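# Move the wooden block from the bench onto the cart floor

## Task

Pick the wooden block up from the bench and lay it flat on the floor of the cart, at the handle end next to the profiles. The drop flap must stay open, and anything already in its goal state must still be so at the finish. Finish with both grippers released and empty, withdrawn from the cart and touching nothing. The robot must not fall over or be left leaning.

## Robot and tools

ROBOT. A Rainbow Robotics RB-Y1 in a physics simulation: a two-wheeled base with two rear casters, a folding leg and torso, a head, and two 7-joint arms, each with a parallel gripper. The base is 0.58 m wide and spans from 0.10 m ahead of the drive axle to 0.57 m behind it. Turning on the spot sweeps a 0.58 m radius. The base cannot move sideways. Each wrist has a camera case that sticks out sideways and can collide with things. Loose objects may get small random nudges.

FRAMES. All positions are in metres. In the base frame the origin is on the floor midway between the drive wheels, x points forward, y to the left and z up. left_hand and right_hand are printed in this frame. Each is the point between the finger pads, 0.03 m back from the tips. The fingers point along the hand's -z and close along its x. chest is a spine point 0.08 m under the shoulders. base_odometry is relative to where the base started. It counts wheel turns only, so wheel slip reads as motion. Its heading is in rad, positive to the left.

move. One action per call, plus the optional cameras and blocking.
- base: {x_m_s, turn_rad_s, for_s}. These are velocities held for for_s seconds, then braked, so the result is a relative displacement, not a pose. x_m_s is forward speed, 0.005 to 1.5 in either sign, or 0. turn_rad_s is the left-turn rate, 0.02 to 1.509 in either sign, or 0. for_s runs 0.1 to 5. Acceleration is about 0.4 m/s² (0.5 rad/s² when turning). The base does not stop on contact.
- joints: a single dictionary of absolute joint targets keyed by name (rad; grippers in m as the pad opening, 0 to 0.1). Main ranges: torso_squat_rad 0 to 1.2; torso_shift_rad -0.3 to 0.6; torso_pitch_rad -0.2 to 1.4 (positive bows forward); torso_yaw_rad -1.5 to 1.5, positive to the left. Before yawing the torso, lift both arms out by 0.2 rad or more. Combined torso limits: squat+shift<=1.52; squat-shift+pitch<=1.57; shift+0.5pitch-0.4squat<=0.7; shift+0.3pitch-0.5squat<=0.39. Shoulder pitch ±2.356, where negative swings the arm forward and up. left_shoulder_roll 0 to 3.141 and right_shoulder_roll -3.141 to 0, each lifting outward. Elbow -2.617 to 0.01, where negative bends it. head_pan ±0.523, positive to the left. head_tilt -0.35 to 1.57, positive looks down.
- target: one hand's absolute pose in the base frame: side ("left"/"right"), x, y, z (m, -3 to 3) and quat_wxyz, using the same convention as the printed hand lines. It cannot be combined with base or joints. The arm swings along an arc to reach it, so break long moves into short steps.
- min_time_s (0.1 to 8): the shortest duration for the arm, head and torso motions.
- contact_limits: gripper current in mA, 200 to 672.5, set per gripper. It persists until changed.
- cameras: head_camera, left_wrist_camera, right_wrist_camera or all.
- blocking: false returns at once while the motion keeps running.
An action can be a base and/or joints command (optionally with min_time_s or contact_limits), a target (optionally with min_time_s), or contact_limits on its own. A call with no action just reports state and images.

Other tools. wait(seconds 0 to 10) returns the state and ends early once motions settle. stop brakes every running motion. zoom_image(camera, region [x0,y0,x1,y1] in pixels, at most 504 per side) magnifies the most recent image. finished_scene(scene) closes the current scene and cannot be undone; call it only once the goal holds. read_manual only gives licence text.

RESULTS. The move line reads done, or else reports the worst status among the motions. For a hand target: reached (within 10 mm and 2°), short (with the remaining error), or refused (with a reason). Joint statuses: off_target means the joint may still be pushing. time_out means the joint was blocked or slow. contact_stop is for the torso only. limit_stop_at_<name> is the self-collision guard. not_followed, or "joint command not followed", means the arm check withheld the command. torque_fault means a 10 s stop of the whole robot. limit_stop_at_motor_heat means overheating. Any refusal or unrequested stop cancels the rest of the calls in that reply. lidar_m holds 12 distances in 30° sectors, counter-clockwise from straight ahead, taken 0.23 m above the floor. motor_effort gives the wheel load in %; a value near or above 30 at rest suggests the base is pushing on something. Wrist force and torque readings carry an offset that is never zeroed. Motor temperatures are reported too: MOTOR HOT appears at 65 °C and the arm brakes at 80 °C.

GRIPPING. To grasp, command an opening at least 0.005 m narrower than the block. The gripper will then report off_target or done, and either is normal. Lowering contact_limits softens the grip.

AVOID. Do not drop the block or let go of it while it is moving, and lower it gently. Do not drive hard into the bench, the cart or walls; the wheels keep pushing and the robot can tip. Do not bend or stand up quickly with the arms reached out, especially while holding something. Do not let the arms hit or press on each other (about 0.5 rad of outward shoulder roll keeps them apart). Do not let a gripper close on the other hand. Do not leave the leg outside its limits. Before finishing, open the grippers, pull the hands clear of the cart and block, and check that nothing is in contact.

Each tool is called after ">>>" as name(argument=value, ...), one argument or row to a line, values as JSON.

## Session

>>> move(
  joints={"head_tilt_rad":0.35},
  min_time_s=0.3,
  cameras=["all"],
)

Scene clock: 0.60 s.
Joint torques (N m): left_arm=[-1.57 -0.83 0.65 -0.43 -0.01 -0.57 0.02] | right_arm=[-3.52 -0.71 -0.69 -1.44 0 -0.57 0.03]
External joint torques (N m): left_arm=[-0.19 -0.98 0.64 0.13 -0.02 -0.14 0.03] | right_arm=[0.08 0.41 -0.65 0.19 -0.06 0.03 0.02]
Motor temperatures (°C): left_arm=[30 28 31 35 34 32 37] | right_arm=[34 30 31 30 36 36 34]
Wrist force (N): left_arm=[-0.4 1.3 -7.1] | right_arm=[-2.6 0.7 -4.6]
Wrist torque (N m): left_arm=[-0.34 0.15 0.11] | right_arm=[-0.03 -0.12 -0.09]
Wrist force, peak (N): left_arm=[-0.2 1.5 -7.8] | right_arm=[-2.6 0.8 -5.3]
move: done
base_odometry: x=+0.000 y=+0.000 heading=+0.000
lidar_m: 0.74 1.04 1.57 4.57 1.50 1.07 1.03 1.07 1.44 3.61 1.10 0.78
base_status: not commanded
joint_positions: torso_squat_rad=+0.350 torso_shift_rad=+0.000 torso_pitch_rad=+0.000 torso_yaw_rad=+0.000 left_shoulder_pitch_rad=+0.037 left_shoulder_roll_rad=+0.004 left_shoulder_yaw_rad=-0.043 left_elbow_rad=-0.196 left_forearm_roll_rad=-0.014 left_wrist_pitch_rad=+0.002 left_hand_roll_rad=+0.027 left_gripper_m=+0.099 right_shoulder_pitch_rad=-0.040 right_shoulder_roll_rad=-0.021 right_shoulder_yaw_rad=-0.018 right_elbow_rad=-0.235 right_forearm_roll_rad=+0.049 right_wrist_pitch_rad=-0.014 right_hand_roll_rad=+0.035 right_gripper_m=+0.099 head_pan_rad=+0.000 head_tilt_rad=+0.350
joint_status: all done
wheel_motors_off: 0
motor_effort: left_wheel=+0(1) right_wheel=+2(2)
chest: x=-0.2280 y=+0.0001 z=+1.2475 quat_wxyz=(+1.000, +0.000, +0.000, +0.000) (m; base frame)
left_hand: x=-0.1598 y=+0.2200 z=+0.5653 quat_wxyz=(+0.997, +0.000, -0.079, -0.009) (m; base frame)
right_hand: x=-0.0823 y=-0.2360 z=+0.5770 quat_wxyz=(+0.989, -0.016, -0.142, +0.041) (m; base frame)
pictures: head_camera, left_wrist_camera, right_wrist_camera
camera_calibration:
head_camera: T_world_to_cam=[[0.00956518, -0.999504, -0.0300035, 0.0446122], [-0.288845, 0.0259641, -0.957024, 1.37742], [0.957328, 0.0178205, -0.288453, 0.559899], [0, 0, 0, 1]] pos_world=[-0.138573, -0.00115112, 1.48107]
left_wrist_camera: T_world_to_cam=[[0.988724, 0.00955725, 0.149443, 0.0708295], [-0.0605519, -0.88722, 0.457355, -0.0439141], [0.13696, -0.461247, -0.876637, 0.69141], [0, 0, 0, 1]] pos_world=[-0.167385, 0.279272, 0.615616]
right_wrist_camera: T_world_to_cam=[[-0.945892, -0.11441, -0.303643, 0.0691098], [-0.245093, 0.865166, 0.437513, -0.0414065], [0.212646, 0.488261, -0.846394, 0.69334], [0, 0, 0, 1]] pos_world=[-0.0922137, -0.2948, 0.62594]

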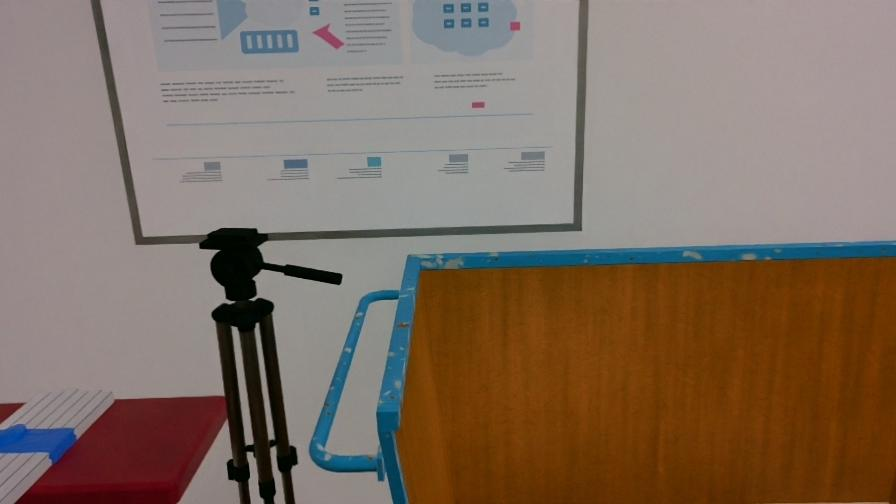

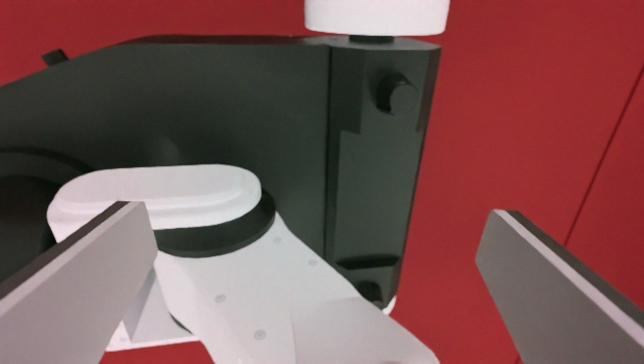

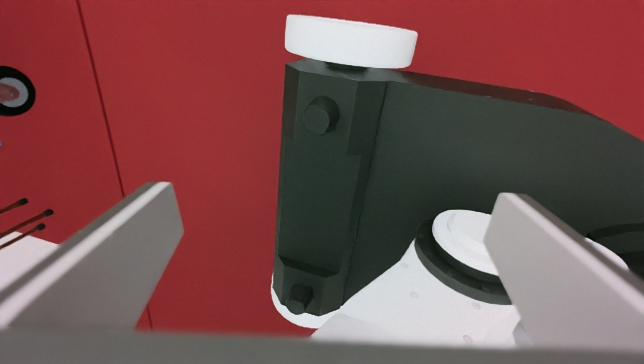

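>>> move(
  joints={"head_tilt_rad":0.45,"head_pan_rad":0.52},
  min_time_s=0.3,
  cameras=["head_camera"],
)

Scene clock: 4.33 s.
Joint torques (N m): left_arm=[-1.79 -0.72 0.41 -0.45 -0.2 -0.59 0.04] | right_arm=[-3.16 -0.61 -0.61 -1.34 -0.08 -0.56 -0.09]
External joint torques (N m): left_arm=[-0.41 -0.87 0.4 0.11 -0.21 -0.17 0.05] | right_arm=[0.44 0.51 -0.57 0.29 -0.14 0.04 -0.1]
Wrist force (N): left_arm=[0.0 1.1 -7.4] | right_arm=[-3.1 0.8 -4.8]
Wrist torque (N m): left_arm=[-0.28 0.12 0.11] | right_arm=[-0.03 -0.17 -0.10]
Wrist force, peak (N): left_arm=[-0.7 1.3 -8.3] | right_arm=[-2.9 1.1 -5.5]
move: done
base_odometry: x=+0.000 y=+0.000 heading=+0.000
lidar_m: 0.74 1.04 1.57 4.58 1.52 1.09 1.02 1.07 1.43 3.61 1.10 0.78
base_status: not commanded
joint_positions: torso_squat_rad=+0.350 torso_shift_rad=+0.000 torso_pitch_rad=+0.000 torso_yaw_rad=+0.000 left_shoulder_pitch_rad=+0.037 left_shoulder_roll_rad=+0.004 left_shoulder_yaw_rad=-0.043 left_elbow_rad=-0.196 left_forearm_roll_rad=-0.014 left_wrist_pitch_rad=+0.002 left_hand_roll_rad=+0.027 left_gripper_m=+0.099 right_shoulder_pitch_rad=-0.040 right_shoulder_roll_rad=-0.021 right_shoulder_yaw_rad=-0.018 right_elbow_rad=-0.235 right_forearm_roll_rad=+0.049 right_wrist_pitch_rad=-0.014 right_hand_roll_rad=+0.035 right_gripper_m=+0.099 head_pan_rad=+0.520 head_tilt_rad=+0.450
joint_status: all done
wheel_motors_off: 0
motor_effort: left_wheel=+0(1) right_wheel=+0(2)
chest: x=-0.2280 y=+0.0001 z=+1.2475 quat_wxyz=(+1.000, +0.000, +0.000, +0.000) (m; base frame)
left_hand: x=-0.1598 y=+0.2200 z=+0.5653 quat_wxyz=(+0.997, +0.000, -0.079, -0.009) (m; base frame)
right_hand: x=-0.0823 y=-0.2360 z=+0.5770 quat_wxyz=(+0.989, -0.016, -0.142, +0.041) (m; base frame)
pictures: head_camera
camera_calibration:
head_camera: T_world_to_cam=[[0.502305, -0.864142, -0.0307829, 0.14718], [-0.345219, -0.167774, -0.923404, 1.31722], [0.792788, 0.474457, -0.382592, 0.662204], [0, 0, 0, 1]] pos_world=[-0.144189, 0.0339905, 1.47421]

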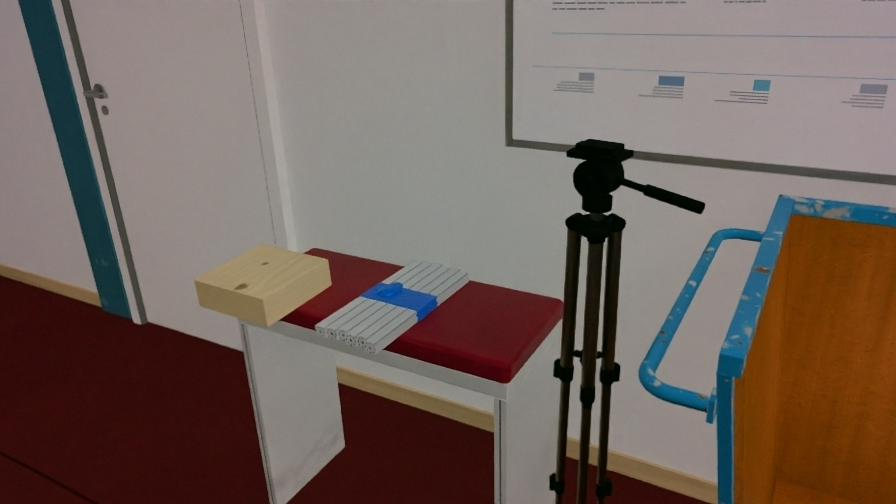

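>>> move(
  base={"turn_rad_s":0.75,"for_s":2.03},
  joints={"torso_squat_rad":0.35,"torso_shift_rad":0.05,"torso_pitch_rad":0.4,"left_shoulder_pitch_rad":-0.875,"left_shoulder_roll_rad":0.124,"left_shoulder_yaw_rad":0.164,"left_elbow_rad":-1.438,"left_forearm_roll_rad":0.177,"left_wrist_pitch_rad":1.866,"left_hand_roll_rad":0.143,"right_shoulder_pitch_rad":-0.875,"right_shoulder_roll_rad":-0.124,"right_shoulder_yaw_rad":-0.164,"right_elbow_rad":-1.438,"right_forearm_roll_rad":-0.177,"right_wrist_pitch_rad":1.866,"right_hand_roll_rad":-0.143,"left_gripper_m":0.0,"right_gripper_m":0.0,"head_tilt_rad":0.5,"head_pan_rad":0},
  min_time_s=3,
)

>>> move(
  base={"x_m_s":0.4,"for_s":3.0},
)

>>> move(
  base={"turn_rad_s":-0.75,"for_s":2.03},
  cameras=["all"],
)

Scene clock: 21.23 s.
Joint torques (N m): left_arm=[-16.34 2.87 2.19 -8.78 0.46 -0.14 0.15] | right_arm=[-18.1 -5.1 -2.3 -9.47 -0.28 0.15 -0.31]
External joint torques (N m): left_arm=[0.76 -0.96 1.66 0.08 0.21 0 0.15] | right_arm=[-1.49 -1.07 -1.93 -1.12 -0.28 0.23 -0.31]
Wrist force (N): left_arm=[0.7 2.4 -7.7] | right_arm=[-0.8 0.2 -5.0]
Wrist torque (N m): left_arm=[-0.42 0.16 0.04] | right_arm=[-0.05 0.03 -0.02]
Wrist force, peak (N): left_arm=[1.0 1.7 -8.6] | right_arm=[-3.0 1.6 -5.5]
move: done
base_odometry: x=+0.000 y=+0.000 heading=+1.524
lidar_m: 4.77 1.58 1.10 1.02 1.05 1.37 3.19 1.16 0.82 0.76 1.03 1.56
base_status: done (sent for 2.03 of 2.03 s)
joint_positions: torso_squat_rad=+0.350 torso_shift_rad=+0.050 torso_pitch_rad=+0.400 torso_yaw_rad=+0.000 left_shoulder_pitch_rad=-0.875 left_shoulder_roll_rad=+0.124 left_shoulder_yaw_rad=+0.164 left_elbow_rad=-1.438 left_forearm_roll_rad=+0.177 left_wrist_pitch_rad=+1.866 left_hand_roll_rad=+0.143 left_gripper_m=+0.000 right_shoulder_pitch_rad=-0.875 right_shoulder_roll_rad=-0.124 right_shoulder_yaw_rad=-0.164 right_elbow_rad=-1.438 right_forearm_roll_rad=-0.177 right_wrist_pitch_rad=+1.866 right_hand_roll_rad=-0.143 right_gripper_m=+0.000 head_pan_rad=+0.000 head_tilt_rad=+0.500
joint_status: all done
wheel_motors_off: 0
motor_effort: left_wheel=-1(31) right_wheel=+16(52)
chest: x=-0.0747 y=+0.0001 z=+1.2223 quat_wxyz=(+0.980, +0.000, +0.199, +0.000) (m; base frame)
left_hand: x=+0.3551 y=+0.1647 z=+0.8799 quat_wxyz=(+0.998, -0.061, +0.000, +0.000) (m; base frame)
right_hand: x=+0.3550 y=-0.1645 z=+0.8798 quat_wxyz=(+0.998, +0.061, +0.000, +0.000) (m; base frame)
pictures: none

Scene clock: 25.60 s.
Joint torques (N m): left_arm=[-15.77 2.63 1.43 -8.64 0.35 -0.25 0.26] | right_arm=[-17.09 -4.56 -2.09 -9.23 -0.18 0.13 -0.25]
External joint torques (N m): left_arm=[1.33 -1.19 0.9 0.21 0.1 -0.11 0.26] | right_arm=[-0.5 -0.52 -1.72 -0.87 -0.18 0.21 -0.25]
Wrist force (N): left_arm=[0.8 2.2 -7.8] | right_arm=[-0.5 0.2 -5.2]
Wrist torque (N m): left_arm=[-0.36 0.18 0.04] | right_arm=[-0.02 0.05 -0.03]
Wrist force, peak (N): left_arm=[1.1 2.8 -8.4] | right_arm=[-1.0 -0.1 -5.7]
move: done
base_odometry: x=+0.055 y=+1.199 heading=+1.525
lidar_m: 4.40 1.71 1.18 1.10 1.13 1.49 3.46 1.32 1.07 0.85 1.49 1.93
base_status: done (sent for 3 of 3 s)
joint_positions: torso_squat_rad=+0.350 torso_shift_rad=+0.050 torso_pitch_rad=+0.400 torso_yaw_rad=+0.000 left_shoulder_pitch_rad=-0.875 left_shoulder_roll_rad=+0.124 left_shoulder_yaw_rad=+0.164 left_elbow_rad=-1.438 left_forearm_roll_rad=+0.177 left_wrist_pitch_rad=+1.866 left_hand_roll_rad=+0.143 left_gripper_m=+0.000 right_shoulder_pitch_rad=-0.875 right_shoulder_roll_rad=-0.124 right_shoulder_yaw_rad=-0.164 right_elbow_rad=-1.438 right_forearm_roll_rad=-0.177 right_wrist_pitch_rad=+1.866 right_hand_roll_rad=-0.143 right_gripper_m=+0.000 head_pan_rad=+0.000 head_tilt_rad=+0.500
joint_status: not commanded
wheel_motors_off: 0
motor_effort: left_wheel=+13(36) right_wheel=-10(45)
chest: x=-0.0746 y=+0.0001 z=+1.2222 quat_wxyz=(+0.980, +0.000, +0.199, +0.000) (m; base frame)
left_hand: x=+0.3553 y=+0.1648 z=+0.8799 quat_wxyz=(+0.998, -0.061, +0.000, +0.000) (m; base frame)
right_hand: x=+0.3551 y=-0.1645 z=+0.8798 quat_wxyz=(+0.998, +0.061, +0.000, +0.000) (m; base frame)
pictures: none

Scene clock: 29.47 s.
Joint torques (N m): left_arm=[-15.9 2.66 2.04 -8.63 0.46 -0.08 0.21] | right_arm=[-16.9 -4.62 -2.4 -8.98 -0.22 -0.02 -0.26]
External joint torques (N m): left_arm=[1.19 -1.16 1.51 0.22 0.21 0.05 0.21] | right_arm=[-0.3 -0.58 -2.03 -0.62 -0.23 0.06 -0.26]
Wrist force (N): left_arm=[0.9 1.6 -7.4] | right_arm=[-0.7 0.4 -5.6]
Wrist torque (N m): left_arm=[-0.30 0.22 0.05] | right_arm=[-0.06 0.01 -0.02]
Wrist force, peak (N): left_arm=[1.5 2.8 -8.1] | right_arm=[-0.7 0.4 -5.6]
move: done
base_odometry: x=+0.055 y=+1.199 heading=+0.001
lidar_m: 0.83 1.49 1.99 4.39 1.63 1.17 1.10 1.16 1.55 3.93 1.30 1.06
base_status: done (sent for 2.03 of 2.03 s)
joint_positions: torso_squat_rad=+0.350 torso_shift_rad=+0.050 torso_pitch_rad=+0.400 torso_yaw_rad=+0.000 left_shoulder_pitch_rad=-0.875 left_shoulder_roll_rad=+0.124 left_shoulder_yaw_rad=+0.164 left_elbow_rad=-1.438 left_forearm_roll_rad=+0.177 left_wrist_pitch_rad=+1.866 left_hand_roll_rad=+0.143 left_gripper_m=+0.000 right_shoulder_pitch_rad=-0.875 right_shoulder_roll_rad=-0.124 right_shoulder_yaw_rad=-0.164 right_elbow_rad=-1.438 right_forearm_roll_rad=-0.177 right_wrist_pitch_rad=+1.866 right_hand_roll_rad=-0.143 right_gripper_m=+0.000 head_pan_rad=+0.000 head_tilt_rad=+0.500
joint_status: not commanded
wheel_motors_off: 0
motor_effort: left_wheel=+18(35) right_wheel=-2(40)
chest: x=-0.0746 y=+0.0001 z=+1.2222 quat_wxyz=(+0.980, +0.000, +0.199, +0.000) (m; base frame)
left_hand: x=+0.3552 y=+0.1648 z=+0.8799 quat_wxyz=(+0.998, -0.061, +0.000, +0.000) (m; base frame)
right_hand: x=+0.3551 y=-0.1645 z=+0.8798 quat_wxyz=(+0.998, +0.061, +0.000, +0.000) (m; base frame)
pictures: head_camera, left_wrist_camera, right_wrist_camera
camera_calibration:
head_camera: T_world_to_cam=[[-0.00752897, -0.999504, -0.0305764, 0.0420326], [-0.746479, 0.0259634, -0.664902, 0.998707], [0.665366, 0.0178186, -0.746305, 0.972749], [0, 0, 0, 1]] pos_world=[0.0985964, -0.00125111, 1.39129]
left_wrist_camera: T_world_to_cam=[[0.999606, 0.0251909, -0.0123757, -0.34894], [0.0277806, -0.825235, 0.564106, -0.341205], [0.00399752, -0.564227, -0.82561, 0.89055], [0, 0, 0, 1]] pos_world=[0.354721, 0.229688, 0.923404]
right_wrist_camera: T_world_to_cam=[[-0.999241, -0.0261939, -0.0288276, 0.3746], [-0.0383284, 0.793008, 0.608004, -0.363783], [0.00693454, 0.608648, -0.79341, 0.86784], [0, 0, 0, 1]] pos_world=[0.354355, -0.229913, 0.920534]

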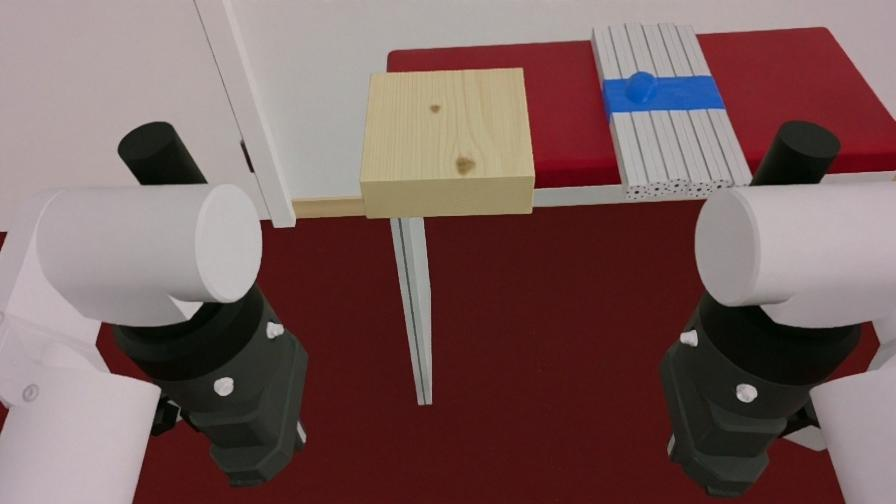

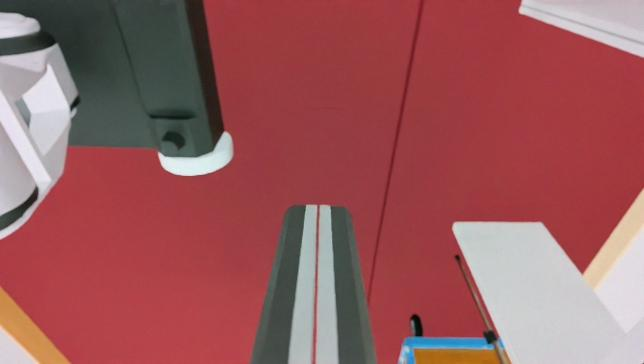

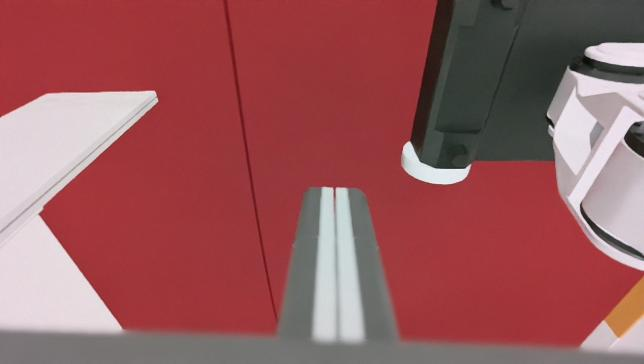

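>>> move(
  base={"turn_rad_s":0.1,"for_s":0.5},
)

>>> move(
  base={"x_m_s":0.2,"for_s":2.4},
)

>>> move(
  base={"turn_rad_s":-0.05,"for_s":0.4},
  joints={"head_tilt_rad":0.7},
  cameras=["all"],
)

Scene clock: 42.23 s.
Joint torques (N m): left_arm=[-15.94 2.76 1.89 -8.75 0.41 -0.18 0.3] | right_arm=[-17.48 -4.77 -1.92 -9.07 -0.24 -0.07 -0.3]
External joint torques (N m): left_arm=[1.16 -1.06 1.36 0.1 0.16 -0.04 0.31] | right_arm=[-0.88 -0.73 -1.55 -0.72 -0.25 0.01 -0.3]
Wrist force (N): left_arm=[1.1 2.4 -7.9] | right_arm=[-0.4 0.1 -5.2]
Wrist torque (N m): left_arm=[-0.42 0.23 0.05] | right_arm=[-0.05 0.05 -0.04]
Wrist force, peak (N): left_arm=[1.0 2.9 -8.4] | right_arm=[-1.2 0.0 -5.6]
move: done
base_odometry: x=+0.055 y=+1.199 heading=+0.051
lidar_m: 0.84 1.48 2.09 4.07 1.56 1.14 1.09 1.17 1.62 2.44 1.29 1.05
base_status: done (sent for 0.5 of 0.5 s)
joint_positions: torso_squat_rad=+0.350 torso_shift_rad=+0.050 torso_pitch_rad=+0.400 torso_yaw_rad=+0.000 left_shoulder_pitch_rad=-0.875 left_shoulder_roll_rad=+0.124 left_shoulder_yaw_rad=+0.164 left_elbow_rad=-1.438 left_forearm_roll_rad=+0.177 left_wrist_pitch_rad=+1.866 left_hand_roll_rad=+0.143 left_gripper_m=+0.000 right_shoulder_pitch_rad=-0.875 right_shoulder_roll_rad=-0.124 right_shoulder_yaw_rad=-0.164 right_elbow_rad=-1.438 right_forearm_roll_rad=-0.177 right_wrist_pitch_rad=+1.866 right_hand_roll_rad=-0.143 right_gripper_m=+0.000 head_pan_rad=+0.000 head_tilt_rad=+0.500
joint_status: not commanded
wheel_motors_off: 0
motor_effort: left_wheel=-5(10) right_wheel=+0(12)
chest: x=-0.0746 y=+0.0001 z=+1.2222 quat_wxyz=(+0.980, +0.000, +0.199, +0.000) (m; base frame)
left_hand: x=+0.3552 y=+0.1648 z=+0.8799 quat_wxyz=(+0.998, -0.061, +0.000, +0.000) (m; base frame)
right_hand: x=+0.3551 y=-0.1645 z=+0.8798 quat_wxyz=(+0.998, +0.061, +0.000, +0.000) (m; base frame)
pictures: none

Scene clock: 45.50 s.
Joint torques (N m): left_arm=[-15.67 2.65 1.78 -8.39 0.45 -0.22 0.2] | right_arm=[-17.28 -4.54 -2.06 -9.1 -0.4 0.03 -0.17]
External joint torques (N m): left_arm=[1.43 -1.18 1.24 0.46 0.2 -0.09 0.2] | right_arm=[-0.68 -0.5 -1.69 -0.74 -0.41 0.11 -0.17]
Wrist force (N): left_arm=[0.4 2.0 -8.0] | right_arm=[-0.6 -0.1 -5.1]
Wrist torque (N m): left_arm=[-0.35 0.11 0.06] | right_arm=[-0.05 0.03 -0.04]
Wrist force, peak (N): left_arm=[0.7 2.4 -8.7] | right_arm=[-1.4 0.0 -5.8]
move: done
base_odometry: x=+0.535 y=+1.223 heading=+0.050
lidar_m: 0.35 1.01 1.39 4.05 2.24 1.64 1.59 1.67 2.32 1.19 0.74 0.93
base_status: done (sent for 2.4 of 2.4 s)
joint_positions: torso_squat_rad=+0.350 torso_shift_rad=+0.050 torso_pitch_rad=+0.400 torso_yaw_rad=+0.000 left_shoulder_pitch_rad=-0.875 left_shoulder_roll_rad=+0.124 left_shoulder_yaw_rad=+0.164 left_elbow_rad=-1.438 left_forearm_roll_rad=+0.177 left_wrist_pitch_rad=+1.866 left_hand_roll_rad=+0.143 left_gripper_m=+0.000 right_shoulder_pitch_rad=-0.875 right_shoulder_roll_rad=-0.124 right_shoulder_yaw_rad=-0.164 right_elbow_rad=-1.438 right_forearm_roll_rad=-0.177 right_wrist_pitch_rad=+1.866 right_hand_roll_rad=-0.143 right_gripper_m=+0.000 head_pan_rad=+0.000 head_tilt_rad=+0.500
joint_status: not commanded
wheel_motors_off: 0
motor_effort: left_wheel=-13(30) right_wheel=+14(49)
chest: x=-0.0746 y=+0.0001 z=+1.2222 quat_wxyz=(+0.980, +0.000, +0.199, +0.000) (m; base frame)
left_hand: x=+0.3552 y=+0.1648 z=+0.8799 quat_wxyz=(+0.998, -0.061, +0.000, +0.000) (m; base frame)
right_hand: x=+0.3551 y=-0.1645 z=+0.8798 quat_wxyz=(+0.998, +0.061, +0.000, +0.000) (m; base frame)
pictures: none

Scene clock: 46.33 s.
Joint torques (N m): left_arm=[-15.78 2.73 1.87 -8.59 0.39 -0.18 0.17] | right_arm=[-17.28 -4.46 -1.95 -9.19 -0.27 0.05 -0.2]
External joint torques (N m): left_arm=[1.32 -1.09 1.34 0.26 0.14 -0.05 0.17] | right_arm=[-0.68 -0.42 -1.58 -0.84 -0.27 0.13 -0.2]
Wrist force (N): left_arm=[0.4 1.9 -7.5] | right_arm=[-1.3 0.1 -4.9]
Wrist torque (N m): left_arm=[-0.34 0.11 0.06] | right_arm=[-0.03 -0.05 -0.01]
Wrist force, peak (N): left_arm=[0.9 2.2 -8.2] | right_arm=[-0.7 0.2 -5.6]
move: done
base_odometry: x=+0.535 y=+1.223 heading=+0.031
lidar_m: 0.36 0.39 1.36 3.79 2.27 1.65 1.58 1.67 2.27 1.19 0.74 0.91
base_status: done (sent for 0.4 of 0.4 s)
joint_positions: torso_squat_rad=+0.350 torso_shift_rad=+0.050 torso_pitch_rad=+0.400 torso_yaw_rad=+0.000 left_shoulder_pitch_rad=-0.875 left_shoulder_roll_rad=+0.124 left_shoulder_yaw_rad=+0.164 left_elbow_rad=-1.438 left_forearm_roll_rad=+0.177 left_wrist_pitch_rad=+1.866 left_hand_roll_rad=+0.143 left_gripper_m=+0.000 right_shoulder_pitch_rad=-0.875 right_shoulder_roll_rad=-0.124 right_shoulder_yaw_rad=-0.164 right_elbow_rad=-1.438 right_forearm_roll_rad=-0.177 right_wrist_pitch_rad=+1.866 right_hand_roll_rad=-0.143 right_gripper_m=+0.000 head_pan_rad=+0.000 head_tilt_rad=+0.700
joint_status: all done
wheel_motors_off: 0
motor_effort: left_wheel=+9(24) right_wheel=-13(27)
chest: x=-0.0746 y=+0.0001 z=+1.2222 quat_wxyz=(+0.980, +0.000, +0.199, +0.000) (m; base frame)
left_hand: x=+0.3552 y=+0.1648 z=+0.8799 quat_wxyz=(+0.998, -0.061, +0.000, +0.000) (m; base frame)
right_hand: x=+0.3551 y=-0.1645 z=+0.8798 quat_wxyz=(+0.998, +0.061, +0.000, +0.000) (m; base frame)
pictures: head_camera, left_wrist_camera, right_wrist_camera
camera_calibration:
head_camera: T_world_to_cam=[[-0.0134501, -0.999504, -0.0284688, 0.0392238], [-0.863728, 0.0259581, -0.503289, 0.775501], [0.503778, 0.01782, -0.863649, 1.14057], [0, 0, 0, 1]] pos_world=[0.0957533, -0.00125113, 1.37647]
left_wrist_camera: T_world_to_cam=[[0.999606, 0.0251909, -0.0123757, -0.34894], [0.0277806, -0.825235, 0.564106, -0.341205], [0.00399752, -0.564227, -0.82561, 0.89055], [0, 0, 0, 1]] pos_world=[0.354721, 0.229688, 0.923404]
right_wrist_camera: T_world_to_cam=[[-0.999241, -0.0261939, -0.0288276, 0.3746], [-0.0383284, 0.793008, 0.608004, -0.363783], [0.00693454, 0.608648, -0.79341, 0.86784], [0, 0, 0, 1]] pos_world=[0.354355, -0.229913, 0.920534]

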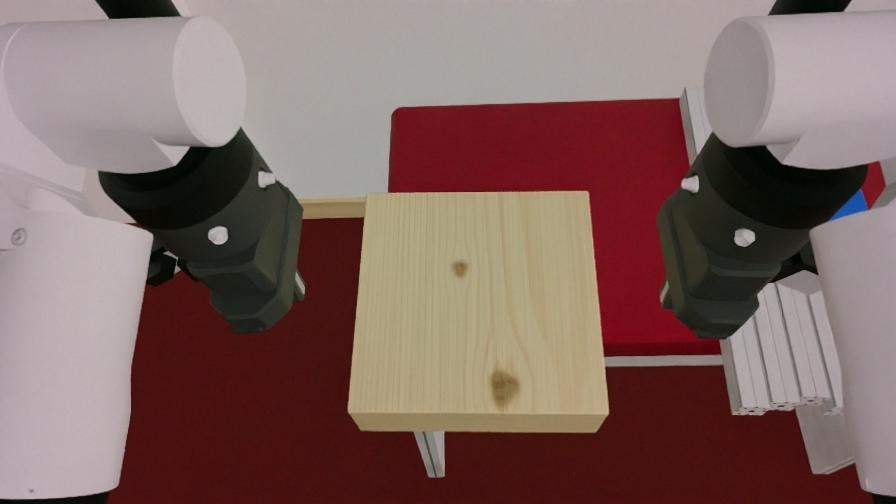

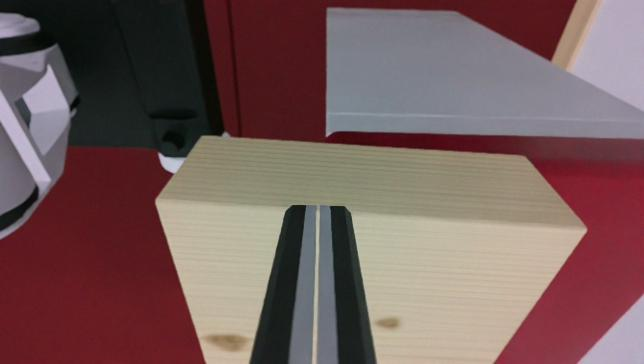

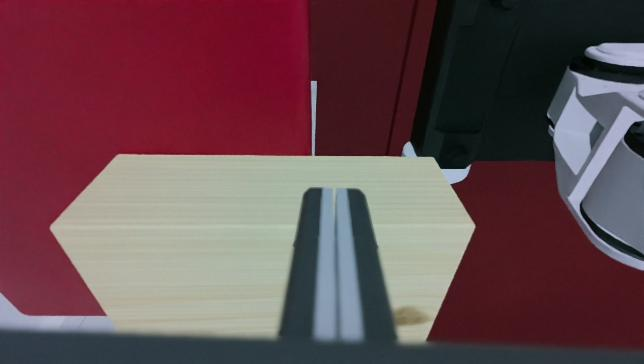

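>>> move(
  base={"x_m_s":0.05,"for_s":0.44},
)

>>> move(
  joints={"left_shoulder_pitch_rad":-0.905,"left_shoulder_roll_rad":0.091,"left_shoulder_yaw_rad":0.135,"left_elbow_rad":-1.036,"left_forearm_roll_rad":0.127,"left_wrist_pitch_rad":1.489,"left_hand_roll_rad":0.127,"right_shoulder_pitch_rad":-0.905,"right_shoulder_roll_rad":-0.091,"right_shoulder_yaw_rad":-0.135,"right_elbow_rad":-1.036,"right_forearm_roll_rad":-0.127,"right_wrist_pitch_rad":1.489,"right_hand_roll_rad":-0.127},
  min_time_s=2,
  cameras=["all"],
)

Scene clock: 56.87 s.
Joint torques (N m): left_arm=[-15.69 2.52 1.73 -8.48 0.38 -0.27 0.3] | right_arm=[-16.92 -4.8 -2.41 -9.19 -0.18 0.02 -0.28]
External joint torques (N m): left_arm=[1.41 -1.3 1.2 0.37 0.13 -0.13 0.3] | right_arm=[-0.32 -0.76 -2.04 -0.83 -0.19 0.1 -0.28]
Wrist force (N): left_arm=[0.7 2.0 -7.3] | right_arm=[-0.4 -0.1 -5.0]
Wrist torque (N m): left_arm=[-0.32 0.18 0.02] | right_arm=[-0.02 0.03 -0.01]
Wrist force, peak (N): left_arm=[1.0 2.2 -8.6] | right_arm=[-0.4 0.0 -5.7]
move: done
base_odometry: x=+0.556 y=+1.223 heading=+0.030
lidar_m: 0.33 0.34 1.32 3.69 2.30 1.67 1.61 1.69 2.31 1.18 0.73 0.90
base_status: done (sent for 0.43 of 0.43 s)
joint_positions: torso_squat_rad=+0.350 torso_shift_rad=+0.050 torso_pitch_rad=+0.400 torso_yaw_rad=+0.000 left_shoulder_pitch_rad=-0.875 left_shoulder_roll_rad=+0.124 left_shoulder_yaw_rad=+0.164 left_elbow_rad=-1.438 left_forearm_roll_rad=+0.177 left_wrist_pitch_rad=+1.866 left_hand_roll_rad=+0.143 left_gripper_m=+0.000 right_shoulder_pitch_rad=-0.875 right_shoulder_roll_rad=-0.124 right_shoulder_yaw_rad=-0.164 right_elbow_rad=-1.438 right_forearm_roll_rad=-0.177 right_wrist_pitch_rad=+1.866 right_hand_roll_rad=-0.143 right_gripper_m=+0.000 head_pan_rad=+0.000 head_tilt_rad=+0.700
joint_status: not commanded
wheel_motors_off: 0
motor_effort: left_wheel=-8(31) right_wheel=+10(29)
chest: x=-0.0746 y=+0.0001 z=+1.2222 quat_wxyz=(+0.980, +0.000, +0.199, +0.000) (m; base frame)
left_hand: x=+0.3552 y=+0.1648 z=+0.8799 quat_wxyz=(+0.998, -0.061, +0.000, +0.000) (m; base frame)
right_hand: x=+0.3551 y=-0.1645 z=+0.8798 quat_wxyz=(+0.998, +0.061, +0.000, +0.000) (m; base frame)
pictures: none

Scene clock: 59.17 s.
Joint torques (N m): left_arm=[-17.02 1.47 -0.08 -7.58 -0.05 -0.54 -0.35] | right_arm=[-18.82 -1.8 0.78 -8.27 0.13 -0.12 0.15]
External joint torques (N m): left_arm=[0.37 -1.68 -0.37 1.2 -0.26 -0.41 -0.34] | right_arm=[-1.94 1.57 0.91 -0.02 0.07 -0.05 0.15]
Wrist force (N): left_arm=[0.6 2.4 -7.4] | right_arm=[-1.0 0.3 -5.3]
Wrist torque (N m): left_arm=[-0.36 0.15 0.16] | right_arm=[-0.02 -0.03 -0.22]
Wrist force, peak (N): left_arm=[1.1 2.8 -8.4] | right_arm=[-1.0 0.4 -5.7]
move: done
base_odometry: x=+0.556 y=+1.223 heading=+0.030
lidar_m: 0.33 0.35 1.33 3.70 2.29 1.66 1.61 1.69 2.30 1.18 0.73 0.91
base_status: not commanded
joint_positions: torso_squat_rad=+0.350 torso_shift_rad=+0.050 torso_pitch_rad=+0.400 torso_yaw_rad=+0.000 left_shoulder_pitch_rad=-0.905 left_shoulder_roll_rad=+0.091 left_shoulder_yaw_rad=+0.135 left_elbow_rad=-1.036 left_forearm_roll_rad=+0.127 left_wrist_pitch_rad=+1.489 left_hand_roll_rad=+0.127 left_gripper_m=+0.000 right_shoulder_pitch_rad=-0.905 right_shoulder_roll_rad=-0.091 right_shoulder_yaw_rad=-0.135 right_elbow_rad=-1.036 right_forearm_roll_rad=-0.127 right_wrist_pitch_rad=+1.489 right_hand_roll_rad=-0.127 right_gripper_m=+0.000 head_pan_rad=+0.000 head_tilt_rad=+0.700
joint_status: all done
wheel_motors_off: 0
motor_effort: left_wheel=-8(9) right_wheel=+10(12)
chest: x=-0.0747 y=+0.0001 z=+1.2222 quat_wxyz=(+0.980, +0.000, +0.199, +0.000) (m; base frame)
left_hand: x=+0.3584 y=+0.1501 z=+0.7851 quat_wxyz=(+0.999, -0.049, +0.000, -0.001) (m; base frame)
right_hand: x=+0.3582 y=-0.1502 z=+0.7849 quat_wxyz=(+0.999, +0.049, +0.001, +0.001) (m; base frame)
pictures: head_camera, left_wrist_camera, right_wrist_camera
camera_calibration:
head_camera: T_world_to_cam=[[-0.0134512, -0.999504, -0.02847, 0.0392286], [-0.863684, 0.0259613, -0.503364, 0.77565], [0.503854, 0.0178183, -0.863605, 1.14059], [0, 0, 0, 1]] pos_world=[0.0957532, -0.00125112, 1.37657]
left_wrist_camera: T_world_to_cam=[[0.999645, 0.0238539, -0.0118626, -0.353046], [0.02647, -0.839001, 0.543485, -0.281195], [0.00301154, -0.543606, -0.839335, 0.811993], [0, 0, 0, 1]] pos_world=[0.357919, 0.213903, 0.830171]
right_wrist_camera: T_world_to_cam=[[-0.999212, -0.0281079, -0.0280331, 0.374434], [-0.0392222, 0.80798, 0.587903, -0.298963], [0.00612546, 0.588539, -0.808446, 0.792993], [0, 0, 0, 1]] pos_world=[0.357555, -0.214627, 0.827349]

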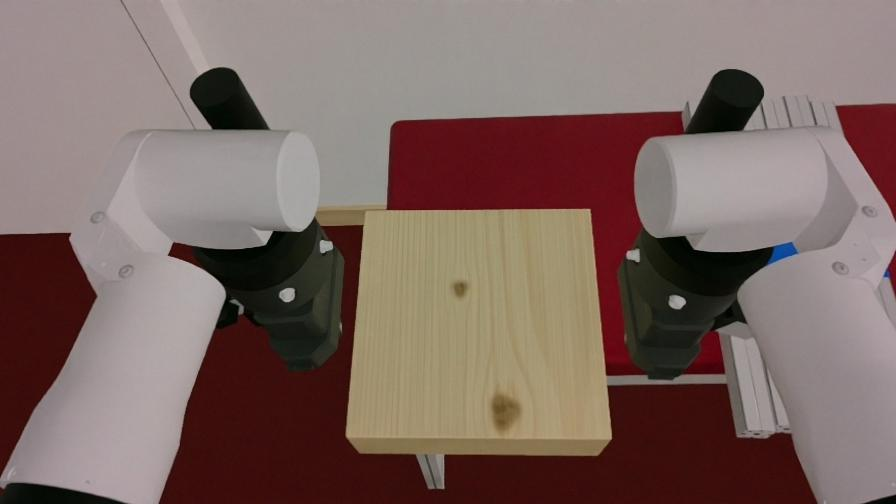

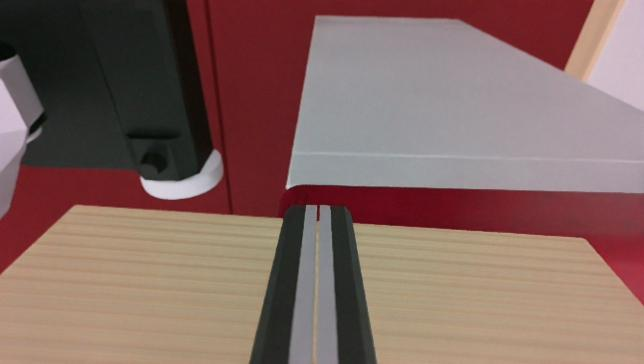

